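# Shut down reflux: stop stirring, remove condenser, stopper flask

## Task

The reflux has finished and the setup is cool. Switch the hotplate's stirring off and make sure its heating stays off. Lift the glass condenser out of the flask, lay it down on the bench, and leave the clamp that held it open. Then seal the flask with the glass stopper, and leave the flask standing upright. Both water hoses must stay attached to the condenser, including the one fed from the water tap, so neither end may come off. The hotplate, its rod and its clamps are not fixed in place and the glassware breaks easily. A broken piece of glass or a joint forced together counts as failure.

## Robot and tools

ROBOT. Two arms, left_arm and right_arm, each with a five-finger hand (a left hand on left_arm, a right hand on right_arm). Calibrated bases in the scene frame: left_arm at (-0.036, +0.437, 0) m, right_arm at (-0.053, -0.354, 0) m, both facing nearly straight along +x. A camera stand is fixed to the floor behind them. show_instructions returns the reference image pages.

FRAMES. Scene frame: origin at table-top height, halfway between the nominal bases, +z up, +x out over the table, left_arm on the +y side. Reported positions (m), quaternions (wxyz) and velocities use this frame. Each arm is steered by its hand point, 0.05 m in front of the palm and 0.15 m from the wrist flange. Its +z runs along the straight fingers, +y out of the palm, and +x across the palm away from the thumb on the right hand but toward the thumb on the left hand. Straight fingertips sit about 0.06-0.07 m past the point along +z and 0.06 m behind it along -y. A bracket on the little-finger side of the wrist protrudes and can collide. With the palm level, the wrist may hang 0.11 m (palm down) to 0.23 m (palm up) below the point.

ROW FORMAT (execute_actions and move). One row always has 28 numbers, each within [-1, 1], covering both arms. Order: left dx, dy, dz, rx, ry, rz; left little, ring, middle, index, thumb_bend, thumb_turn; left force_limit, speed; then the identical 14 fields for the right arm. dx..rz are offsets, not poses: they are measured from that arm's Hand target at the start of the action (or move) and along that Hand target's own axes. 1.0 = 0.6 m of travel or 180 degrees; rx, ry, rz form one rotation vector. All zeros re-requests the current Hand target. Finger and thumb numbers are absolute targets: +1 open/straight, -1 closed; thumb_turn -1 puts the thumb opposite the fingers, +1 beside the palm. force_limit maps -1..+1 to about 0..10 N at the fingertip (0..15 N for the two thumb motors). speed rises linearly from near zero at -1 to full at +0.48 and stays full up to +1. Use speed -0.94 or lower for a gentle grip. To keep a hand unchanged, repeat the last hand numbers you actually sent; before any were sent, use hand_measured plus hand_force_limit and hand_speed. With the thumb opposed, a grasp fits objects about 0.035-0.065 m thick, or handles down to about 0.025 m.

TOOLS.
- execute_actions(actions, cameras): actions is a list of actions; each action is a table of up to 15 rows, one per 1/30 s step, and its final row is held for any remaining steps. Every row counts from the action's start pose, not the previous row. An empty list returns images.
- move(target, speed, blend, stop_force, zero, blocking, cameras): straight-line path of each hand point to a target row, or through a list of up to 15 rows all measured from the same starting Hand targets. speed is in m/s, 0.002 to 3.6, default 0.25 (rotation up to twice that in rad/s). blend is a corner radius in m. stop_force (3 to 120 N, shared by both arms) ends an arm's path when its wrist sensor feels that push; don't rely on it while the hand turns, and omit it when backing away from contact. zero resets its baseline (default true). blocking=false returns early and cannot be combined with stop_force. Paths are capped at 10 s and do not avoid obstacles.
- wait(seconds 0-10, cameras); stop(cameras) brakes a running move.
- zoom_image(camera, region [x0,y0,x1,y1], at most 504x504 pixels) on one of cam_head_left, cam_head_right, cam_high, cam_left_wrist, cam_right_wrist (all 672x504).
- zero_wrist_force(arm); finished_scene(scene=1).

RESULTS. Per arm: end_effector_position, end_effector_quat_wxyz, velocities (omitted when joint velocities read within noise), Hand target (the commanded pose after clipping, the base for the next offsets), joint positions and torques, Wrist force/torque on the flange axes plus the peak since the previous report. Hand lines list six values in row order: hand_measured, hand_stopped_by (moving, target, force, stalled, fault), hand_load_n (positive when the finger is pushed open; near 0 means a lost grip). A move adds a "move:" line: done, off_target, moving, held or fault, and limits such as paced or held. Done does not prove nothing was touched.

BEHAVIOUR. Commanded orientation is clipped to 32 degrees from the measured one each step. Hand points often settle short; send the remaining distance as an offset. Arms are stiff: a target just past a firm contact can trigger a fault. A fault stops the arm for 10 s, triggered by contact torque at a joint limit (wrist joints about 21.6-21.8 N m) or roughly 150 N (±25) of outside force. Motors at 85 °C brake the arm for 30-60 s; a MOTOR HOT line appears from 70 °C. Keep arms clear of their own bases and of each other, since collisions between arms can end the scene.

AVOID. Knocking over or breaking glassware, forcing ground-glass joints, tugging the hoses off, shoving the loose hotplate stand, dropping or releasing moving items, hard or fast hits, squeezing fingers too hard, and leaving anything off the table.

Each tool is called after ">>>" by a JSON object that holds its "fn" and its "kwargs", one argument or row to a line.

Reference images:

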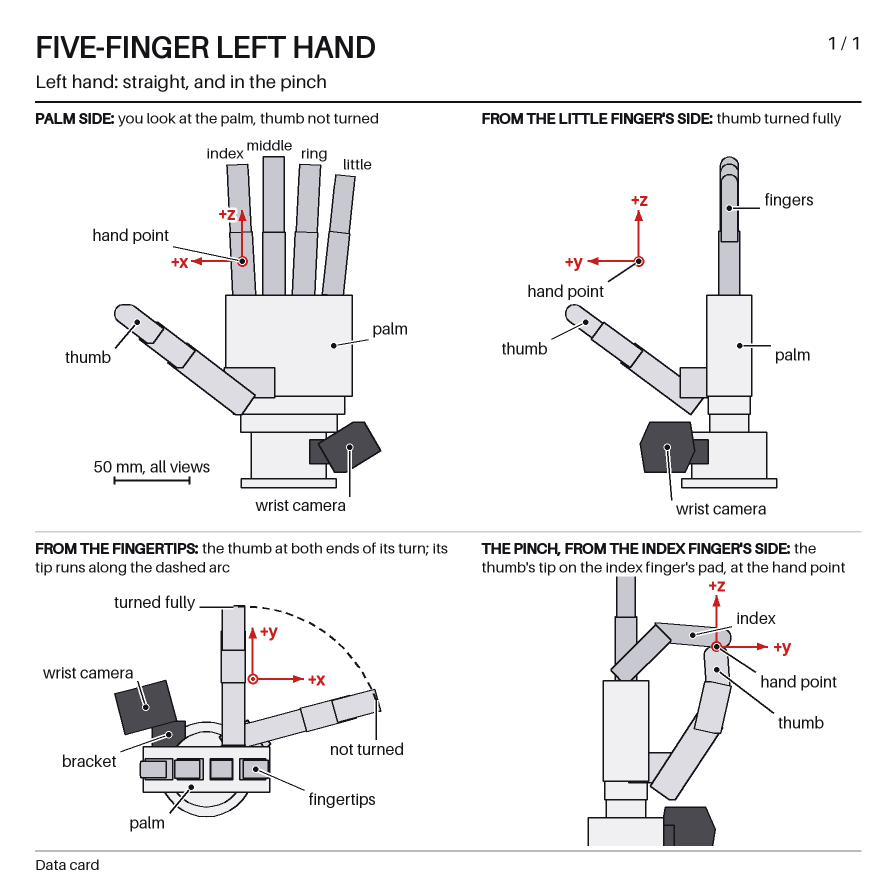

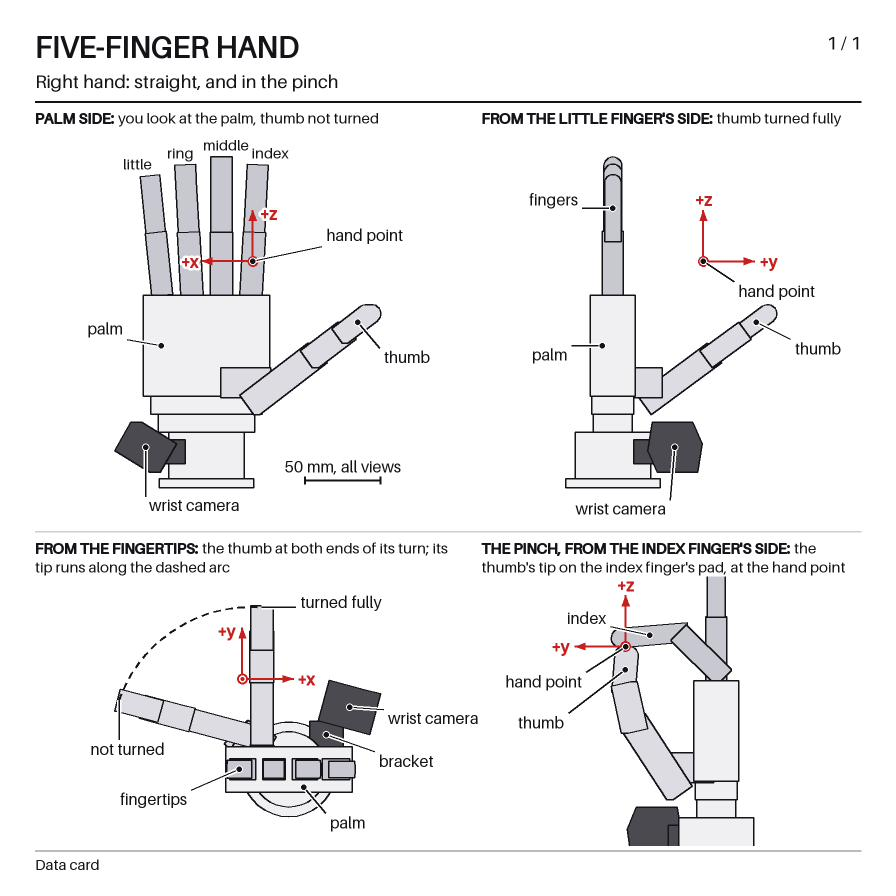

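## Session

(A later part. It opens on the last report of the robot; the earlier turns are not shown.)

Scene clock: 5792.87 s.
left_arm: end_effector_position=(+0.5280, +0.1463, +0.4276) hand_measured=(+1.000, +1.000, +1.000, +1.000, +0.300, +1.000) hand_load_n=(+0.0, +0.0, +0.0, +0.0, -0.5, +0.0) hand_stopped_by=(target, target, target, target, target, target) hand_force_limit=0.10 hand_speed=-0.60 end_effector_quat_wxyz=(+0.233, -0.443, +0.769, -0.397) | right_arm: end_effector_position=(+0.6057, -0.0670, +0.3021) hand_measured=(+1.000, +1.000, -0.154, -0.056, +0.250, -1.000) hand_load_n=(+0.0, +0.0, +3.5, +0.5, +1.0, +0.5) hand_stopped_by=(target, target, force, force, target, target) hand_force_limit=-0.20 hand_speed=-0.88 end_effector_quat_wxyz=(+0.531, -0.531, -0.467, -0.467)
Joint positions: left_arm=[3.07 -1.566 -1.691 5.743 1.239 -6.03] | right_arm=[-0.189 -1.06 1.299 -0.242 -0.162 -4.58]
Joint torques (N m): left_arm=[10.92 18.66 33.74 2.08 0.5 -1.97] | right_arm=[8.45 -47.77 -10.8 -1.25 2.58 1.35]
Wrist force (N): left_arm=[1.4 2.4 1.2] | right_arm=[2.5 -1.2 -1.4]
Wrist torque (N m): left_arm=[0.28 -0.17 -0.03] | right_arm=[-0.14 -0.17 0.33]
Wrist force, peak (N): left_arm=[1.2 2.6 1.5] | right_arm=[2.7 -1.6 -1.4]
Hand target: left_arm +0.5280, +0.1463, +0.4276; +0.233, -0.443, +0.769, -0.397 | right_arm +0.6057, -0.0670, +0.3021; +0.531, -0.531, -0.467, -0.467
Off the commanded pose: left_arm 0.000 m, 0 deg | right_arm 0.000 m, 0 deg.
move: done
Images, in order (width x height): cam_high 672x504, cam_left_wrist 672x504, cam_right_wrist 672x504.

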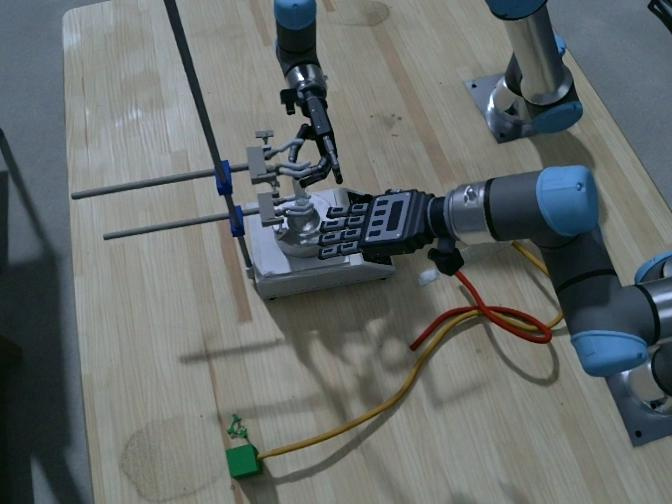

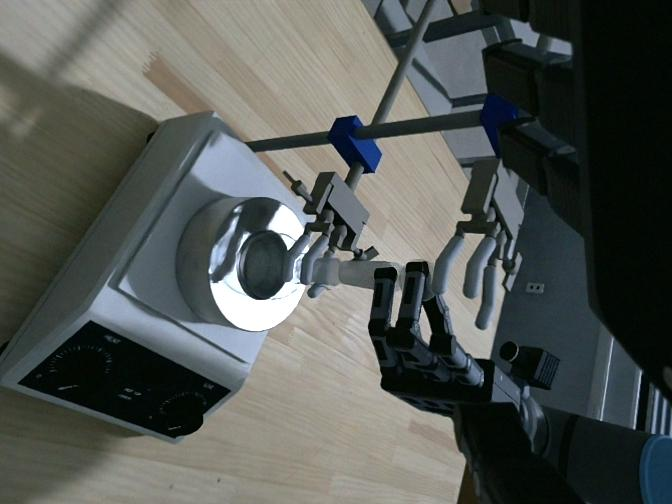

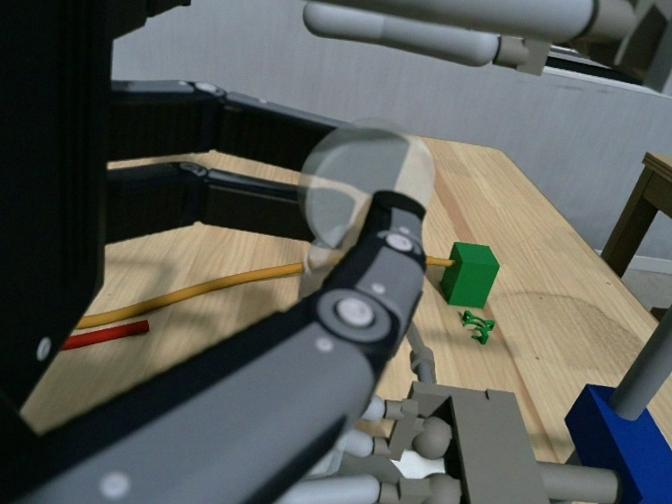

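>>> {"fn": "move", "kwargs": {
  "target": [0,0,0,0,0,0,1,1,1,1,0.3,1,0.1,-0.6,-0.0330,0.0044,0,0,0,0,1,1,-0.4,-0.25,0.25,-1,-0.2,-0.88],
  "speed": 0.015,
  "stop_force": 3,
  "cameras": ["cam_high", "cam_left_wrist", "cam_right_wrist"]
}}

>>> {"fn": "zoom_image", "kwargs": {
  "camera": "cam_left_wrist",
  "region": [280, 220, 430, 350]
}}

>>> {"fn": "zoom_image", "kwargs": {
  "camera": "cam_high",
  "region": [270, 140, 350, 220]
}}

Scene clock: 5843.10 s.
left_arm: end_effector_position=(+0.5280, +0.1463, +0.4276) hand_measured=(+1.000, +1.000, +1.000, +1.000, +0.300, +1.000) hand_load_n=(+0.0, +0.0, +0.0, +0.0, +0.0, +0.0) hand_stopped_by=(target, target, target, target, target, target) hand_force_limit=0.10 hand_speed=-0.60 end_effector_quat_wxyz=(+0.233, -0.443, +0.769, -0.397) | right_arm: end_effector_position=(+0.6057, -0.0670, +0.2822) hand_measured=(+1.000, +1.000, -0.154, -0.056, +0.250, -1.000) hand_load_n=(+0.0, +0.0, +3.0, +2.5, +1.5, +2.0) hand_stopped_by=(target, target, force, force, target, target) hand_force_limit=-0.20 hand_speed=-0.88 end_effector_quat_wxyz=(+0.531, -0.531, -0.467, -0.467)
Joint positions: left_arm=[3.07 -1.566 -1.691 5.743 1.239 -6.03] | right_arm=[-0.189 -1.047 1.332 -0.288 -0.162 -4.58]
Joint torques (N m): left_arm=[11.67 19.44 33.45 2.69 0.19 -1.91] | right_arm=[7.5 -47.91 -32.88 1.66 1.46 0.82]
Wrist force (N): left_arm=[1.2 2.3 1.4] | right_arm=[2.4 -1.5 -0.4]
Wrist torque (N m): left_arm=[0.25 -0.14 -0.04] | right_arm=[-0.13 -0.17 0.36]
Wrist force, peak (N): left_arm=[1.4 2.5 1.3] | right_arm=[3.0 -1.8 -0.4]
Hand target: left_arm +0.5280, +0.1463, +0.4276; +0.233, -0.443, +0.769, -0.397 | right_arm +0.6057, -0.0670, +0.2822; +0.531, -0.531, -0.467, -0.467
Off the commanded pose: left_arm 0.000 m, 0 deg | right_arm 0.000 m, 0 deg.
move: done
Images, in order (width x height): cam_high 672x504, cam_left_wrist 672x504, cam_right_wrist 672x504.

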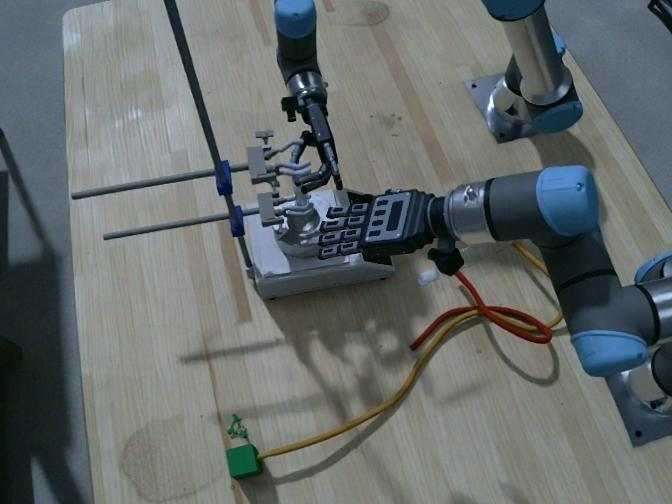

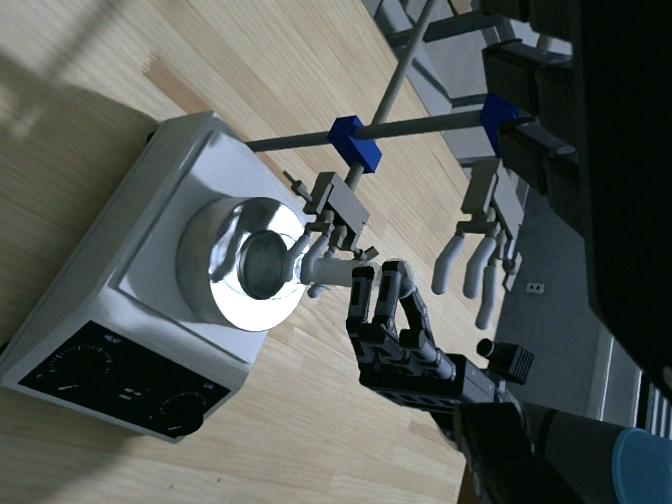

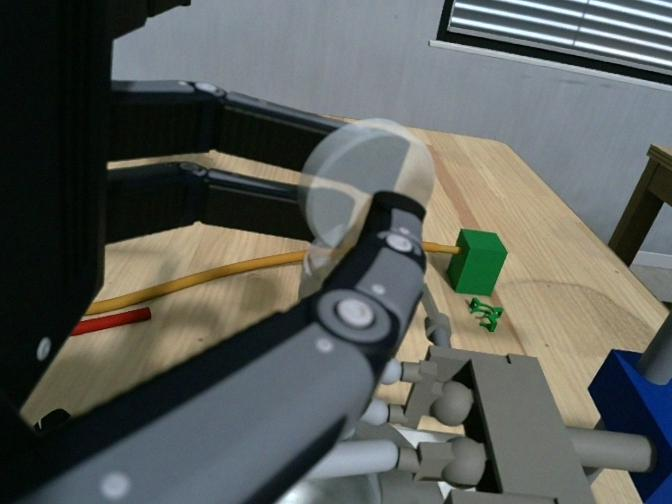

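Scaled by 3.360 from the camera's 672x504 image, which has a finer 960x720 frame.

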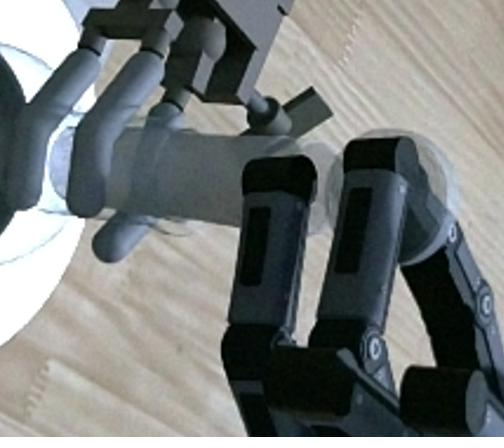

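Scaled by 6.300 from the camera's 672x504 image, which has a finer 960x720 frame.

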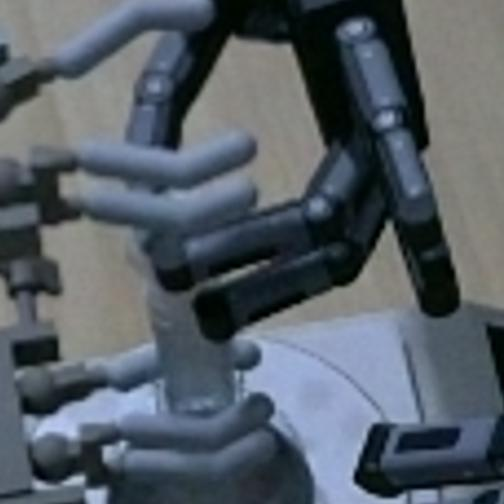

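>>> {"fn": "zoom_image", "kwargs": {
  "camera": "cam_left_wrist",
  "region": [290, 240, 390, 310]
}}

>>> {"fn": "zoom_image", "kwargs": {
  "camera": "cam_high",
  "region": [280, 170, 330, 220]
}}

Scaled by 5.040 from the camera's 672x504 image, which has a finer 960x720 frame.

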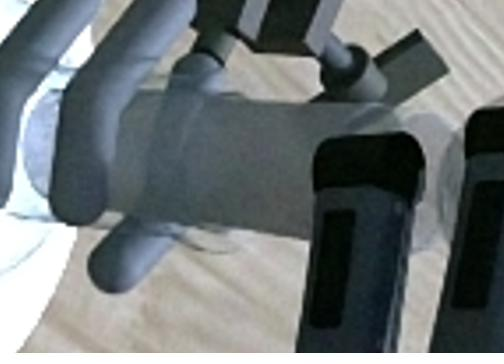

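Scaled by 10.080 from the camera's 672x504 image, which has a finer 960x720 frame.

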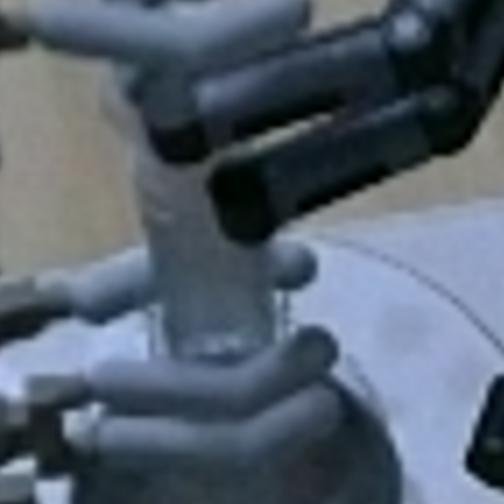

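>>> {"fn": "move", "kwargs": {
  "target": [0,0,0,0,0,0,1,1,1,1,0.3,1,0.1,-0.6,-0.0198,0.0026,0.002,0,0,0,1,1,-0.4,-0.25,0.25,-1,-0.2,-0.88],
  "speed": 0.015,
  "stop_force": 3,
  "cameras": ["cam_left_wrist"]
}}

>>> {"fn": "zoom_image", "kwargs": {
  "camera": "cam_left_wrist",
  "region": [290, 240, 390, 310]
}}

Scene clock: 5863.23 s.
left_arm: end_effector_position=(+0.5280, +0.1463, +0.4276) hand_measured=(+1.000, +1.000, +1.000, +1.000, +0.300, +1.000) hand_load_n=(+0.0, +0.0, +0.0, +0.0, -0.5, +0.0) hand_stopped_by=(target, target, target, target, target, target) hand_force_limit=0.10 hand_speed=-0.60 end_effector_quat_wxyz=(+0.233, -0.443, +0.769, -0.397) | right_arm: end_effector_position=(+0.6057, -0.0658, +0.2702) hand_measured=(+1.000, +1.000, -0.154, -0.056, +0.250, -1.000) hand_load_n=(+0.0, +0.0, +3.0, +2.5, +1.5, +1.5) hand_stopped_by=(target, target, force, force, target, target) hand_force_limit=-0.20 hand_speed=-0.88 end_effector_quat_wxyz=(+0.531, -0.531, -0.467, -0.467)
Joint positions: left_arm=[3.07 -1.566 -1.691 5.743 1.239 -6.03] | right_arm=[-0.187 -1.039 1.351 -0.315 -0.159 -4.58]
Joint torques (N m): left_arm=[11.03 20.65 32.07 3.31 -0.27 -1.76] | right_arm=[-1.22 -47.66 -32.73 1.7 0.68 -1.26]
Wrist force (N): left_arm=[1.2 2.4 1.3] | right_arm=[2.5 -1.6 -0.4]
Wrist torque (N m): left_arm=[0.27 -0.14 -0.04] | right_arm=[-0.11 -0.16 0.37]
Wrist force, peak (N): left_arm=[1.3 2.4 1.5] | right_arm=[3.2 -1.8 0.1]
Hand target: left_arm +0.5280, +0.1463, +0.4276; +0.233, -0.443, +0.769, -0.397 | right_arm +0.6057, -0.0658, +0.2702; +0.531, -0.531, -0.467, -0.467
Off the commanded pose: left_arm 0.000 m, 0 deg | right_arm 0.000 m, 0 deg.
move: done
Images, in order (width x height): cam_left_wrist 672x504.

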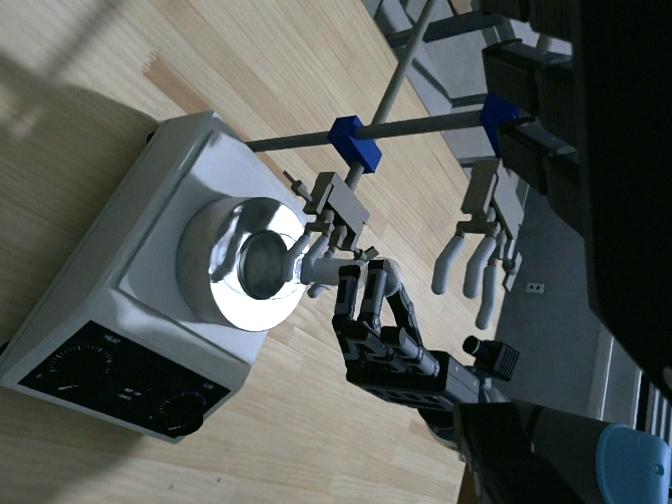

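Scaled by 5.040 from the camera's 672x504 image, which has a finer 960x720 frame.

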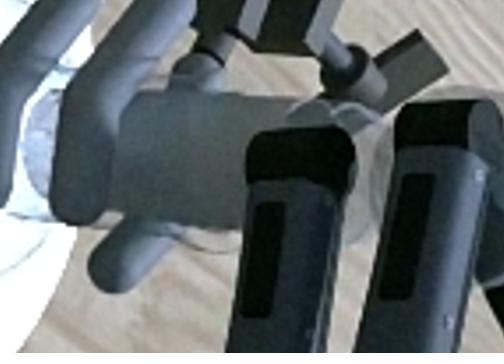

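>>> {"fn": "move", "kwargs": {
  "target": [0,0,0,0,0,0,1,1,1,1,0.3,1,0.1,-0.6,-0.0132,0.0017,0,0,0,0,1,1,-0.4,-0.25,0.25,-1,-0.2,-0.88],
  "speed": 0.01,
  "stop_force": 3,
  "cameras": ["cam_left_wrist", "cam_high"]
}}

>>> {"fn": "zoom_image", "kwargs": {
  "camera": "cam_left_wrist",
  "region": [290, 240, 390, 310]
}}

>>> {"fn": "zoom_image", "kwargs": {
  "camera": "cam_high",
  "region": [280, 170, 330, 220]
}}

Scene clock: 5873.30 s.
left_arm: end_effector_position=(+0.5280, +0.1463, +0.4276) hand_measured=(+1.000, +1.000, +1.000, +1.000, +0.300, +1.000) hand_load_n=(+0.0, +0.0, +0.0, +0.0, +0.0, -0.5) hand_stopped_by=(target, target, target, target, target, target) hand_force_limit=0.10 hand_speed=-0.60 end_effector_quat_wxyz=(+0.233, -0.443, +0.769, -0.397) | right_arm: end_effector_position=(+0.6057, -0.0658, +0.2661) hand_measured=(+1.000, +1.000, -0.154, -0.056, +0.250, -1.000) hand_load_n=(+0.0, +0.0, +3.5, +2.5, +0.5, +0.5) hand_stopped_by=(target, target, force, force, target, target) hand_force_limit=-0.20 hand_speed=-0.88 end_effector_quat_wxyz=(+0.531, -0.531, -0.467, -0.467)
Joint positions: left_arm=[3.07 -1.566 -1.691 5.743 1.239 -6.03] | right_arm=[-0.187 -1.035 1.357 -0.324 -0.16 -4.58]
Joint torques (N m): left_arm=[11.08 19.75 30.42 3.84 -0.39 -1.77] | right_arm=[-8.65 -47.99 -33.26 1.71 -2.13 0.91]
Wrist force (N): left_arm=[1.2 2.4 1.2] | right_arm=[1.7 -1.6 1.9]
Wrist torque (N m): left_arm=[0.28 -0.14 -0.04] | right_arm=[-0.19 -0.19 0.34]
Wrist force, peak (N): left_arm=[1.3 2.5 1.5] | right_arm=[5.5 -1.7 2.1]
Hand target: left_arm +0.5280, +0.1463, +0.4276; +0.233, -0.443, +0.769, -0.397 | right_arm +0.6057, -0.0658, +0.2661; +0.531, -0.531, -0.467, -0.467 (not the last commanded pose)
Off the commanded pose: left_arm 0.000 m, 0 deg | right_arm 0.004 m, 0 deg.
move: contact (right_arm)
Images, in order (width x height): cam_high 672x504, cam_left_wrist 672x504.

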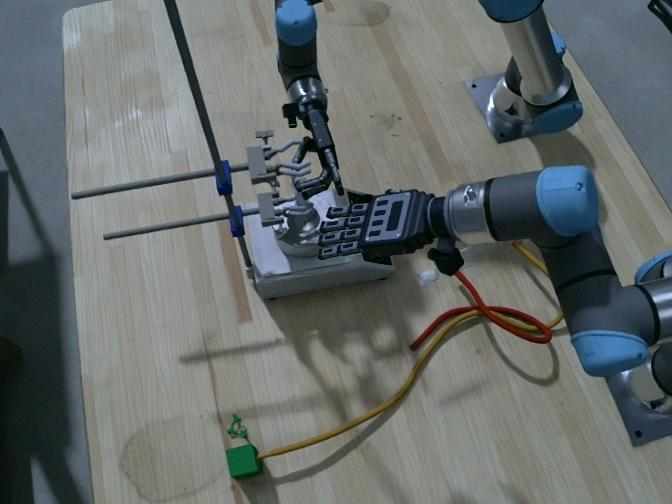

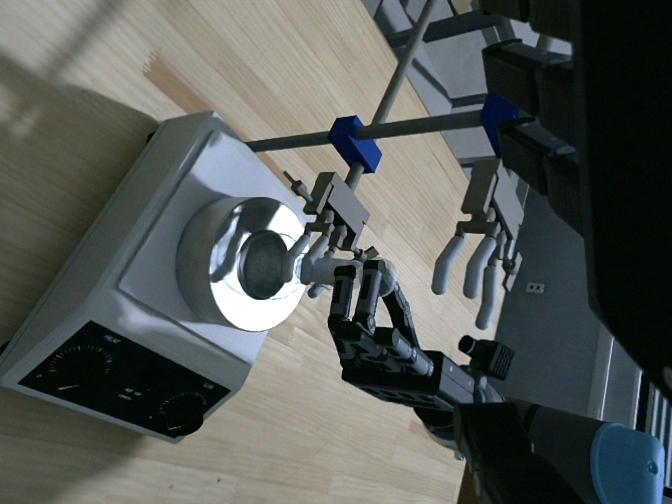

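Scaled by 5.040 from the camera's 672x504 image, which has a finer 960x720 frame.

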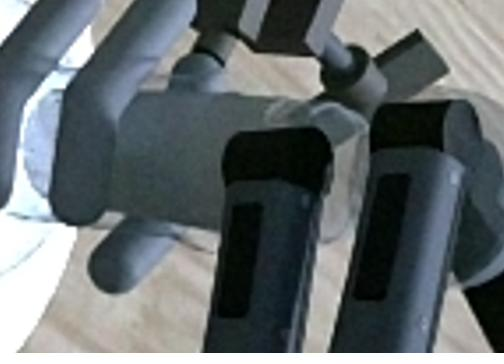

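Scaled by 10.080 from the camera's 672x504 image, which has a finer 960x720 frame.

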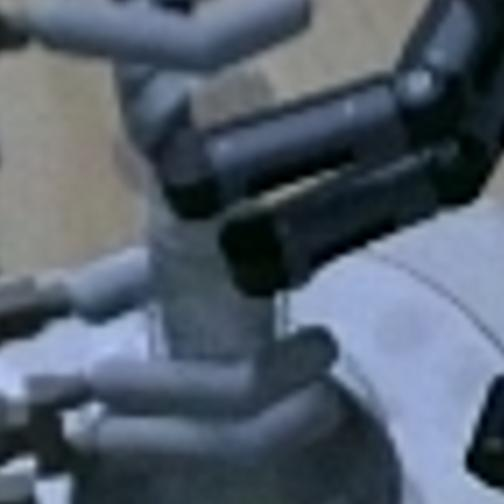

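>>> {"fn": "move", "kwargs": {
  "target": [0,0,0,0,0,0,1,1,1,1,0.3,1,0.1,-0.6,0.0048,-0.0023,0.0042,0,0,0,1,1,-0.4,-0.25,0.25,-1,-0.2,-0.88],
  "speed": 0.01
}}

Scene clock: 5888.37 s.
left_arm: end_effector_position=(+0.5280, +0.1463, +0.4276) hand_measured=(+1.000, +1.000, +1.000, +1.000, +0.300, +1.000) hand_load_n=(+0.0, +0.0, +0.0, +0.0, +0.0, +0.0) hand_stopped_by=(target, target, target, target, target, target) hand_force_limit=0.10 hand_speed=-0.60 end_effector_quat_wxyz=(+0.233, -0.443, +0.769, -0.397) | right_arm: end_effector_position=(+0.6047, -0.0633, +0.2692) hand_measured=(+1.000, +1.000, -0.154, -0.056, +0.250, -1.000) hand_load_n=(+0.0, +0.0, +3.0, +0.0, +0.5, +0.0) hand_stopped_by=(target, target, force, force, target, target) hand_force_limit=-0.20 hand_speed=-0.88 end_effector_quat_wxyz=(+0.531, -0.531, -0.467, -0.467)
Joint positions: left_arm=[3.07 -1.566 -1.691 5.743 1.239 -6.03] | right_arm=[-0.183 -1.04 1.355 -0.319 -0.155 -4.58]
Joint torques (N m): left_arm=[11.37 20.42 29.77 4.01 -0.33 -1.99] | right_arm=[2.47 -39.47 -31.76 1.46 1.84 0.05]
Wrist force (N): left_arm=[1.2 2.3 1.2] | right_arm=[2.7 -1.4 -2.0]
Wrist torque (N m): left_arm=[0.27 -0.15 -0.04] | right_arm=[-0.16 -0.23 0.35]
Wrist force, peak (N): left_arm=[1.1 2.6 1.4] | right_arm=[2.9 -1.4 -1.8]
Hand target: left_arm +0.5280, +0.1463, +0.4276; +0.233, -0.443, +0.769, -0.397 | right_arm +0.6047, -0.0633, +0.2691; +0.531, -0.531, -0.467, -0.467
Off the commanded pose: left_arm 0.000 m, 0 deg | right_arm 0.000 m, 0 deg.
move: done

>>> {"fn": "move", "kwargs": {
  "target": [0,0,0,0,0,0,1,1,1,1,0.3,1,0.1,-0.6,-0.0116,0.0015,-0.0008,0,0,0,1,1,-0.4,-0.25,0.25,-1,-0.2,-0.88],
  "speed": 0.01,
  "stop_force": 3,
  "cameras": ["cam_left_wrist", "cam_high"]
}}

>>> {"fn": "zoom_image", "kwargs": {
  "camera": "cam_left_wrist",
  "region": [290, 240, 390, 310]
}}

>>> {"fn": "zoom_image", "kwargs": {
  "camera": "cam_high",
  "region": [280, 170, 330, 220]
}}

Scene clock: 5898.83 s.
left_arm: end_effector_position=(+0.5280, +0.1463, +0.4276) hand_measured=(+1.000, +1.000, +1.000, +1.000, +0.300, +1.000) hand_load_n=(+0.0, +0.0, +0.0, +0.0, +0.0, +0.0) hand_stopped_by=(target, target, target, target, target, target) hand_force_limit=0.10 hand_speed=-0.60 end_effector_quat_wxyz=(+0.233, -0.443, +0.769, -0.397) | right_arm: end_effector_position=(+0.6047, -0.0638, +0.2620) hand_measured=(+1.000, +1.000, -0.154, -0.056, +0.250, -1.000) hand_load_n=(+0.0, +0.0, +2.5, +0.0, +0.5, +0.0) hand_stopped_by=(target, target, force, force, target, target) hand_force_limit=-0.20 hand_speed=-0.88 end_effector_quat_wxyz=(+0.531, -0.531, -0.467, -0.467)
Joint positions: left_arm=[3.07 -1.566 -1.691 5.743 1.239 -6.03] | right_arm=[-0.184 -1.034 1.366 -0.334 -0.156 -4.58]
Joint torques (N m): left_arm=[10.28 20.4 28.25 4.24 -0.86 -1.57] | right_arm=[-5.57 -48.13 -30.18 1.67 -1.68 1.24]
Wrist force (N): left_arm=[1.2 2.2 1.4] | right_arm=[3.0 -1.6 -2.0]
Wrist torque (N m): left_arm=[0.25 -0.14 -0.04] | right_arm=[-0.19 -0.27 0.36]
Wrist force, peak (N): left_arm=[1.4 2.4 1.5] | right_arm=[3.0 -1.8 -2.0]
Hand target: left_arm +0.5280, +0.1463, +0.4276; +0.233, -0.443, +0.769, -0.397 | right_arm +0.6047, -0.0638, +0.2621; +0.531, -0.531, -0.467, -0.467
Off the commanded pose: left_arm 0.000 m, 0 deg | right_arm 0.000 m, 0 deg.
move: done
Images, in order (width x height): cam_high 672x504, cam_left_wrist 672x504.

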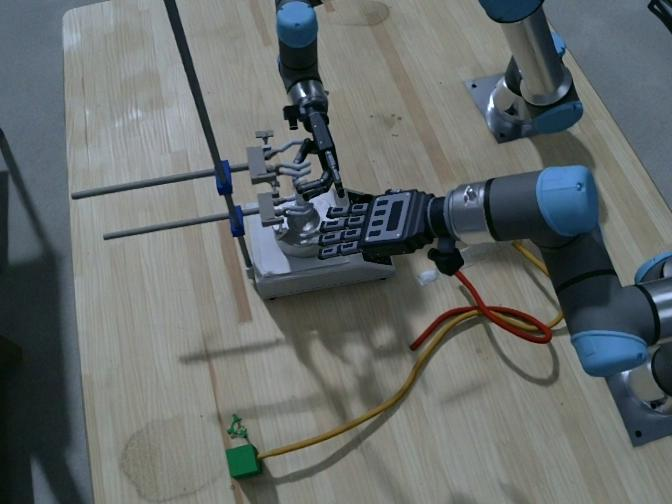

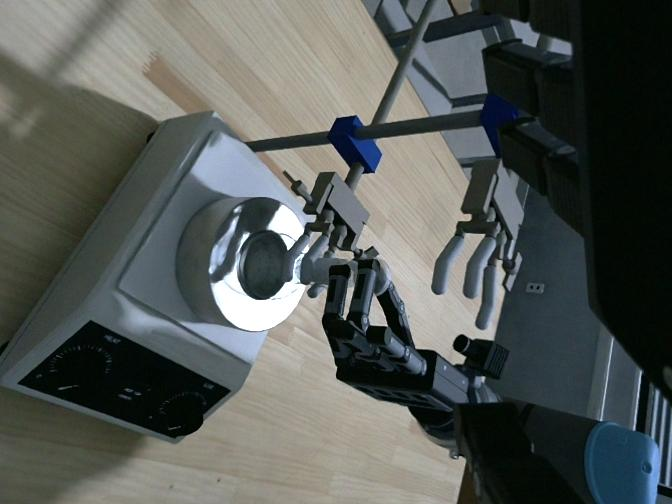

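Scaled by 5.040 from the camera's 672x504 image, which has a finer 960x720 frame.

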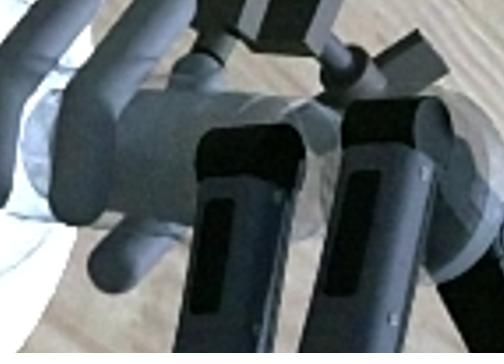

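Scaled by 10.080 from the camera's 672x504 image, which has a finer 960x720 frame.

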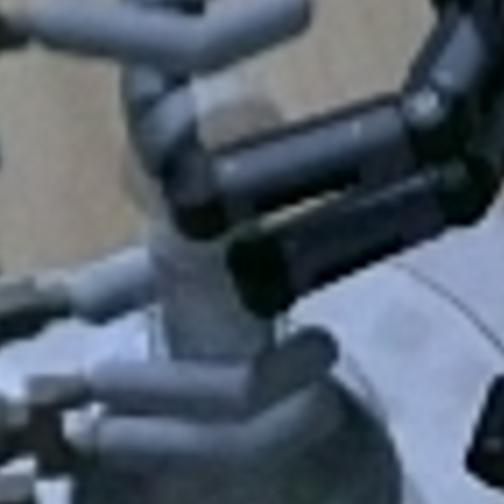

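>>> {"fn": "move", "kwargs": {
  "target": [0,0,0,0,0,0,1,1,1,1,0.3,1,0.1,-0.6,0,0,0,0,0,0,1,1,-0.4,0.25,0.25,-1,-0.2,-0.88]
}}

>>> {"fn": "move", "kwargs": {
  "target": [0,0,0,0,0,0,1,1,1,1,0.3,1,0.1,-0.6,-0.0132,0.0017,0,0,0,0,1,1,-0.4,0.25,0.25,-1,-0.2,-0.88],
  "speed": 0.01,
  "stop_force": 3,
  "cameras": ["cam_left_wrist", "cam_high", "cam_right_wrist"]
}}

>>> {"fn": "zoom_image", "kwargs": {
  "camera": "cam_left_wrist",
  "region": [290, 240, 390, 310]
}}

Scene clock: 5911.37 s.
left_arm: end_effector_position=(+0.5280, +0.1463, +0.4276) hand_measured=(+1.000, +1.000, +1.000, +1.000, +0.300, +1.000) hand_load_n=(+0.0, +0.0, +0.0, +0.0, +0.0, +0.0) hand_stopped_by=(target, target, target, target, target, target) hand_force_limit=0.10 hand_speed=-0.60 end_effector_quat_wxyz=(+0.233, -0.443, +0.769, -0.397) | right_arm: end_effector_position=(+0.6047, -0.0638, +0.2621) hand_measured=(+1.000, +1.000, -0.154, +0.250, +0.250, -1.000) hand_load_n=(+0.0, +0.0, +2.5, +0.0, +0.5, +0.0) hand_stopped_by=(target, target, force, target, target, target) hand_force_limit=-0.20 hand_speed=-0.88 end_effector_quat_wxyz=(+0.531, -0.531, -0.467, -0.467)
Joint positions: left_arm=[3.07 -1.566 -1.691 5.743 1.239 -6.03] | right_arm=[-0.184 -1.034 1.366 -0.334 -0.156 -4.58]
Joint torques (N m): left_arm=[10.38 20.62 27.79 4.23 -0.88 -1.67] | right_arm=[7.61 -48.15 -32.54 1.7 2.6 -1.4]
Wrist force (N): left_arm=[1.2 2.1 1.3] | right_arm=[2.4 -1.2 -1.7]
Wrist torque (N m): left_arm=[0.25 -0.15 -0.04] | right_arm=[-0.14 -0.19 0.34]
Wrist force, peak (N): left_arm=[1.4 2.5 1.5] | right_arm=[3.0 -1.6 -1.7]
Hand target: left_arm +0.5280, +0.1463, +0.4276; +0.233, -0.443, +0.769, -0.397 | right_arm +0.6047, -0.0638, +0.2621; +0.531, -0.531, -0.467, -0.467
Off the commanded pose: left_arm 0.000 m, 0 deg | right_arm 0.000 m, 0 deg.
move: done

Scene clock: 5912.97 s.
left_arm: end_effector_position=(+0.5280, +0.1463, +0.4276) hand_measured=(+1.000, +1.000, +1.000, +1.000, +0.300, +1.000) hand_load_n=(+0.0, +0.0, -0.5, +0.0, +0.0, -0.5) hand_stopped_by=(target, target, target, target, target, target) hand_force_limit=0.10 hand_speed=-0.60 end_effector_quat_wxyz=(+0.233, -0.443, +0.769, -0.397) | right_arm: end_effector_position=(+0.6047, -0.0638, +0.2540) hand_measured=(+1.000, +1.000, -0.154, +0.250, +0.250, -1.000) hand_load_n=(+0.0, +0.0, +3.0, +0.0, -1.0, -1.5) hand_stopped_by=(target, target, force, target, target, target) hand_force_limit=-0.20 hand_speed=-0.88 end_effector_quat_wxyz=(+0.531, -0.531, -0.467, -0.467)
Joint positions: left_arm=[3.07 -1.566 -1.691 5.743 1.239 -6.03] | right_arm=[-0.184 -1.028 1.377 -0.352 -0.156 -4.58]
Joint torques (N m): left_arm=[11.23 20.59 28.37 4.18 -1.18 -1.72] | right_arm=[4.51 -42.04 -23.14 1.6 1.52 0.95]
Wrist force (N): left_arm=[1.3 2.4 1.6] | right_arm=[5.3 -1.2 0.9]
Wrist torque (N m): left_arm=[0.26 -0.15 -0.03] | right_arm=[-0.12 -0.23 0.38]
Wrist force, peak (N): left_arm=[1.4 2.6 1.5] | right_arm=[5.8 -1.1 1.1]
Hand target: left_arm +0.5280, +0.1463, +0.4276; +0.233, -0.443, +0.769, -0.397 | right_arm +0.6047, -0.0638, +0.2540; +0.531, -0.531, -0.467, -0.467
Off the commanded pose: left_arm 0.000 m, 0 deg | right_arm 0.000 m, 0 deg.
move: contact (right_arm)
Images, in order (width x height): cam_high 672x504, cam_left_wrist 672x504, cam_right_wrist 672x504.

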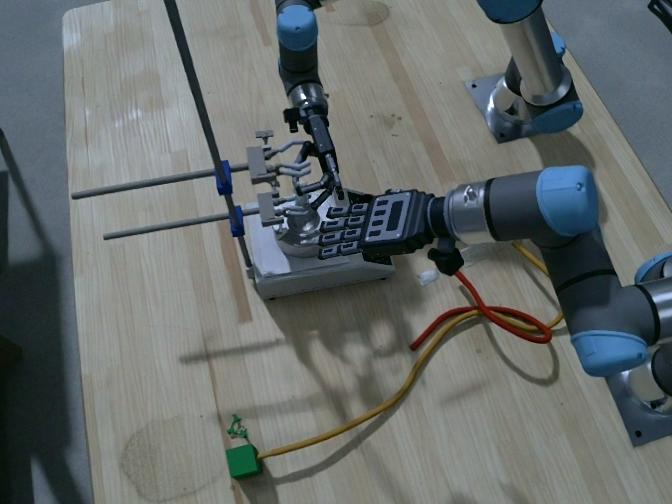

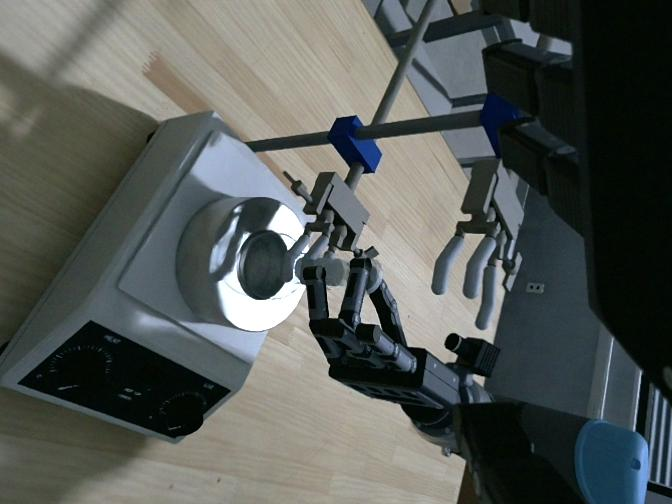

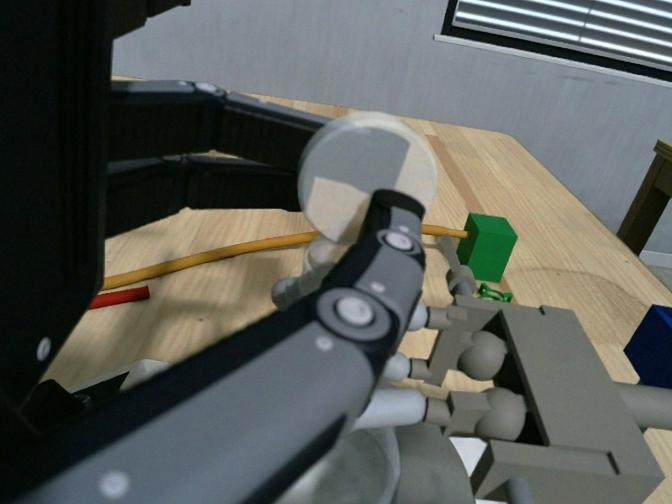

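Scaled by 5.040 from the camera's 672x504 image, which has a finer 960x720 frame.

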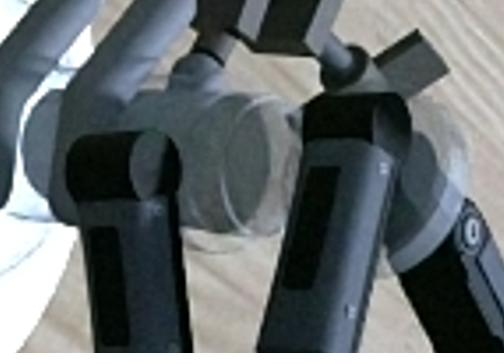

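>>> {"fn": "move", "kwargs": {
  "target": [0,0,0,0,0,0,1,1,1,1,0.3,1,0.1,-0.6,0,0,0,0,0,0,1,1,0.0,0.25,0.25,-1,-0.2,-0.88],
  "cameras": ["cam_left_wrist", "cam_right_wrist"]
}}

>>> {"fn": "zoom_image", "kwargs": {
  "camera": "cam_left_wrist",
  "region": [290, 240, 390, 310]
}}

Scene clock: 5921.67 s.
left_arm: end_effector_position=(+0.5280, +0.1463, +0.4276) hand_measured=(+1.000, +1.000, +1.000, +1.000, +0.300, +1.000) hand_load_n=(+0.0, +0.0, +0.0, +0.0, +0.0, +0.0) hand_stopped_by=(target, target, target, target, target, target) hand_force_limit=0.10 hand_speed=-0.60 end_effector_quat_wxyz=(+0.233, -0.443, +0.769, -0.397) | right_arm: end_effector_position=(+0.6047, -0.0638, +0.2540) hand_measured=(+1.000, +1.000, +0.000, +0.250, +0.250, -1.000) hand_load_n=(+0.0, -0.5, +0.0, +0.0, +0.0, -1.5) hand_stopped_by=(target, target, target, target, target, target) hand_force_limit=-0.20 hand_speed=-0.88 end_effector_quat_wxyz=(+0.531, -0.531, -0.467, -0.467)
Joint positions: left_arm=[3.07 -1.566 -1.691 5.743 1.239 -6.03] | right_arm=[-0.184 -1.028 1.377 -0.352 -0.156 -4.58]
Joint torques (N m): left_arm=[10.81 21.05 27.23 4.45 -1.08 -1.68] | right_arm=[4.33 -29.38 -24.82 -1.04 1.51 0.5]
Wrist force (N): left_arm=[1.2 2.3 1.4] | right_arm=[4.3 -1.3 -1.0]
Wrist torque (N m): left_arm=[0.26 -0.14 -0.04] | right_arm=[-0.15 -0.19 0.38]
Wrist force, peak (N): left_arm=[1.4 2.5 1.5] | right_arm=[5.9 -1.5 0.7]
Hand target: left_arm +0.5280, +0.1463, +0.4276; +0.233, -0.443, +0.769, -0.397 | right_arm +0.6047, -0.0638, +0.2540; +0.531, -0.531, -0.467, -0.467
Off the commanded pose: left_arm 0.000 m, 0 deg | right_arm 0.000 m, 0 deg.
move: done
Images, in order (width x height): cam_left_wrist 672x504, cam_right_wrist 672x504.

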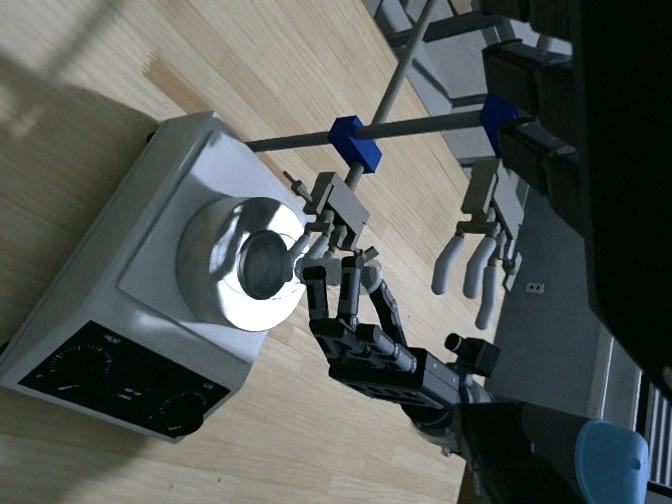

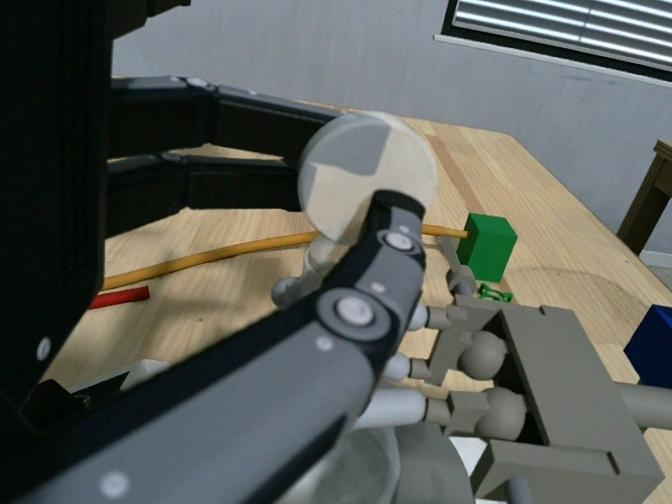

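Scaled by 5.040 from the camera's 672x504 image, which has a finer 960x720 frame.

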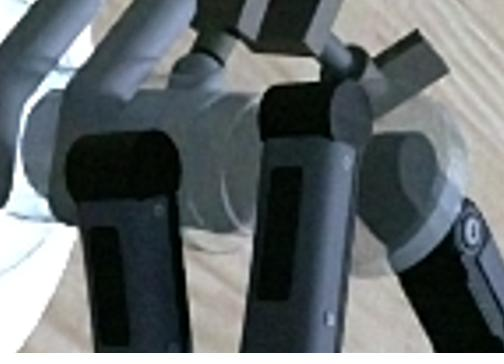

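>>> {"fn": "move", "kwargs": {
  "target": [0,0,0,0,0,0,1,1,1,1,0.3,1,0.1,-0.6,0,0,0,0,0,0,1,1,0.7,0.7,0.4,-1,-0.2,-0.6],
  "cameras": ["cam_left_wrist", "cam_right_wrist"]
}}

>>> {"fn": "zoom_image", "kwargs": {
  "camera": "cam_left_wrist",
  "region": [290, 210, 410, 310]
}}

Scene clock: 5937.03 s.
left_arm: end_effector_position=(+0.5280, +0.1463, +0.4276) hand_measured=(+1.000, +1.000, +1.000, +1.000, +0.300, +1.000) hand_load_n=(-0.5, +0.0, +0.0, +0.0, +0.0, -0.5) hand_stopped_by=(target, target, target, target, target, target) hand_force_limit=0.10 hand_speed=-0.60 end_effector_quat_wxyz=(+0.233, -0.443, +0.769, -0.397) | right_arm: end_effector_position=(+0.6047, -0.0638, +0.2540) hand_measured=(+1.000, +1.000, +0.700, +0.700, +0.400, -1.000) hand_load_n=(+0.0, +0.0, +0.0, +0.0, +0.0, +0.0) hand_stopped_by=(target, target, target, target, target, target) hand_force_limit=-0.20 hand_speed=-0.60 end_effector_quat_wxyz=(+0.531, -0.531, -0.467, -0.467)
Joint positions: left_arm=[3.07 -1.566 -1.691 5.743 1.239 -6.03] | right_arm=[-0.184 -1.028 1.377 -0.352 -0.156 -4.58]
Joint torques (N m): left_arm=[10.72 22.04 25.95 4.45 -1.18 -1.78] | right_arm=[4.66 -35.3 -25.91 -1.03 1.53 0.37]
Wrist force (N): left_arm=[1.2 2.2 1.4] | right_arm=[2.9 -1.3 -1.2]
Wrist torque (N m): left_arm=[0.25 -0.13 -0.04] | right_arm=[-0.14 -0.19 0.39]
Wrist force, peak (N): left_arm=[1.2 2.4 1.6] | right_arm=[4.7 -1.4 -1.2]
Hand target: left_arm +0.5280, +0.1463, +0.4276; +0.233, -0.443, +0.769, -0.397 | right_arm +0.6047, -0.0638, +0.2540; +0.531, -0.531, -0.467, -0.467
Off the commanded pose: left_arm 0.000 m, 0 deg | right_arm 0.000 m, 0 deg.
move: done
Images, in order (width x height): cam_left_wrist 672x504, cam_right_wrist 672x504.

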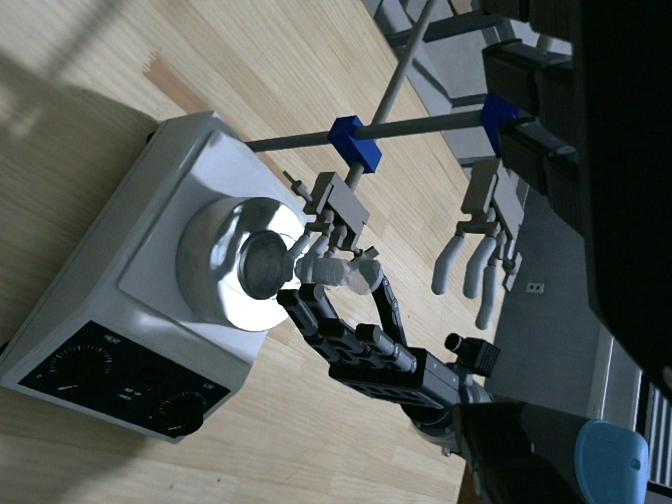

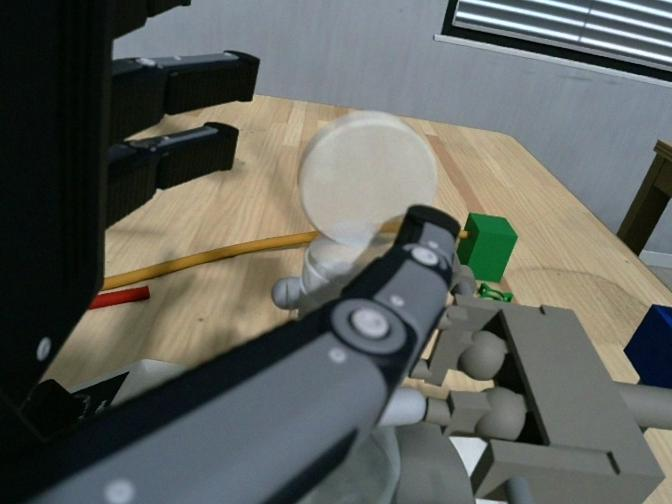

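Scaled by 4.200 from the camera's 672x504 image, which has a finer 960x720 frame.

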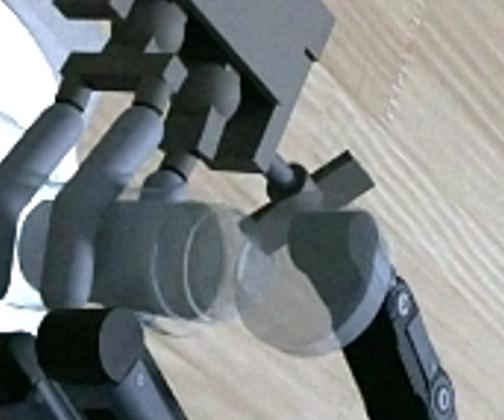

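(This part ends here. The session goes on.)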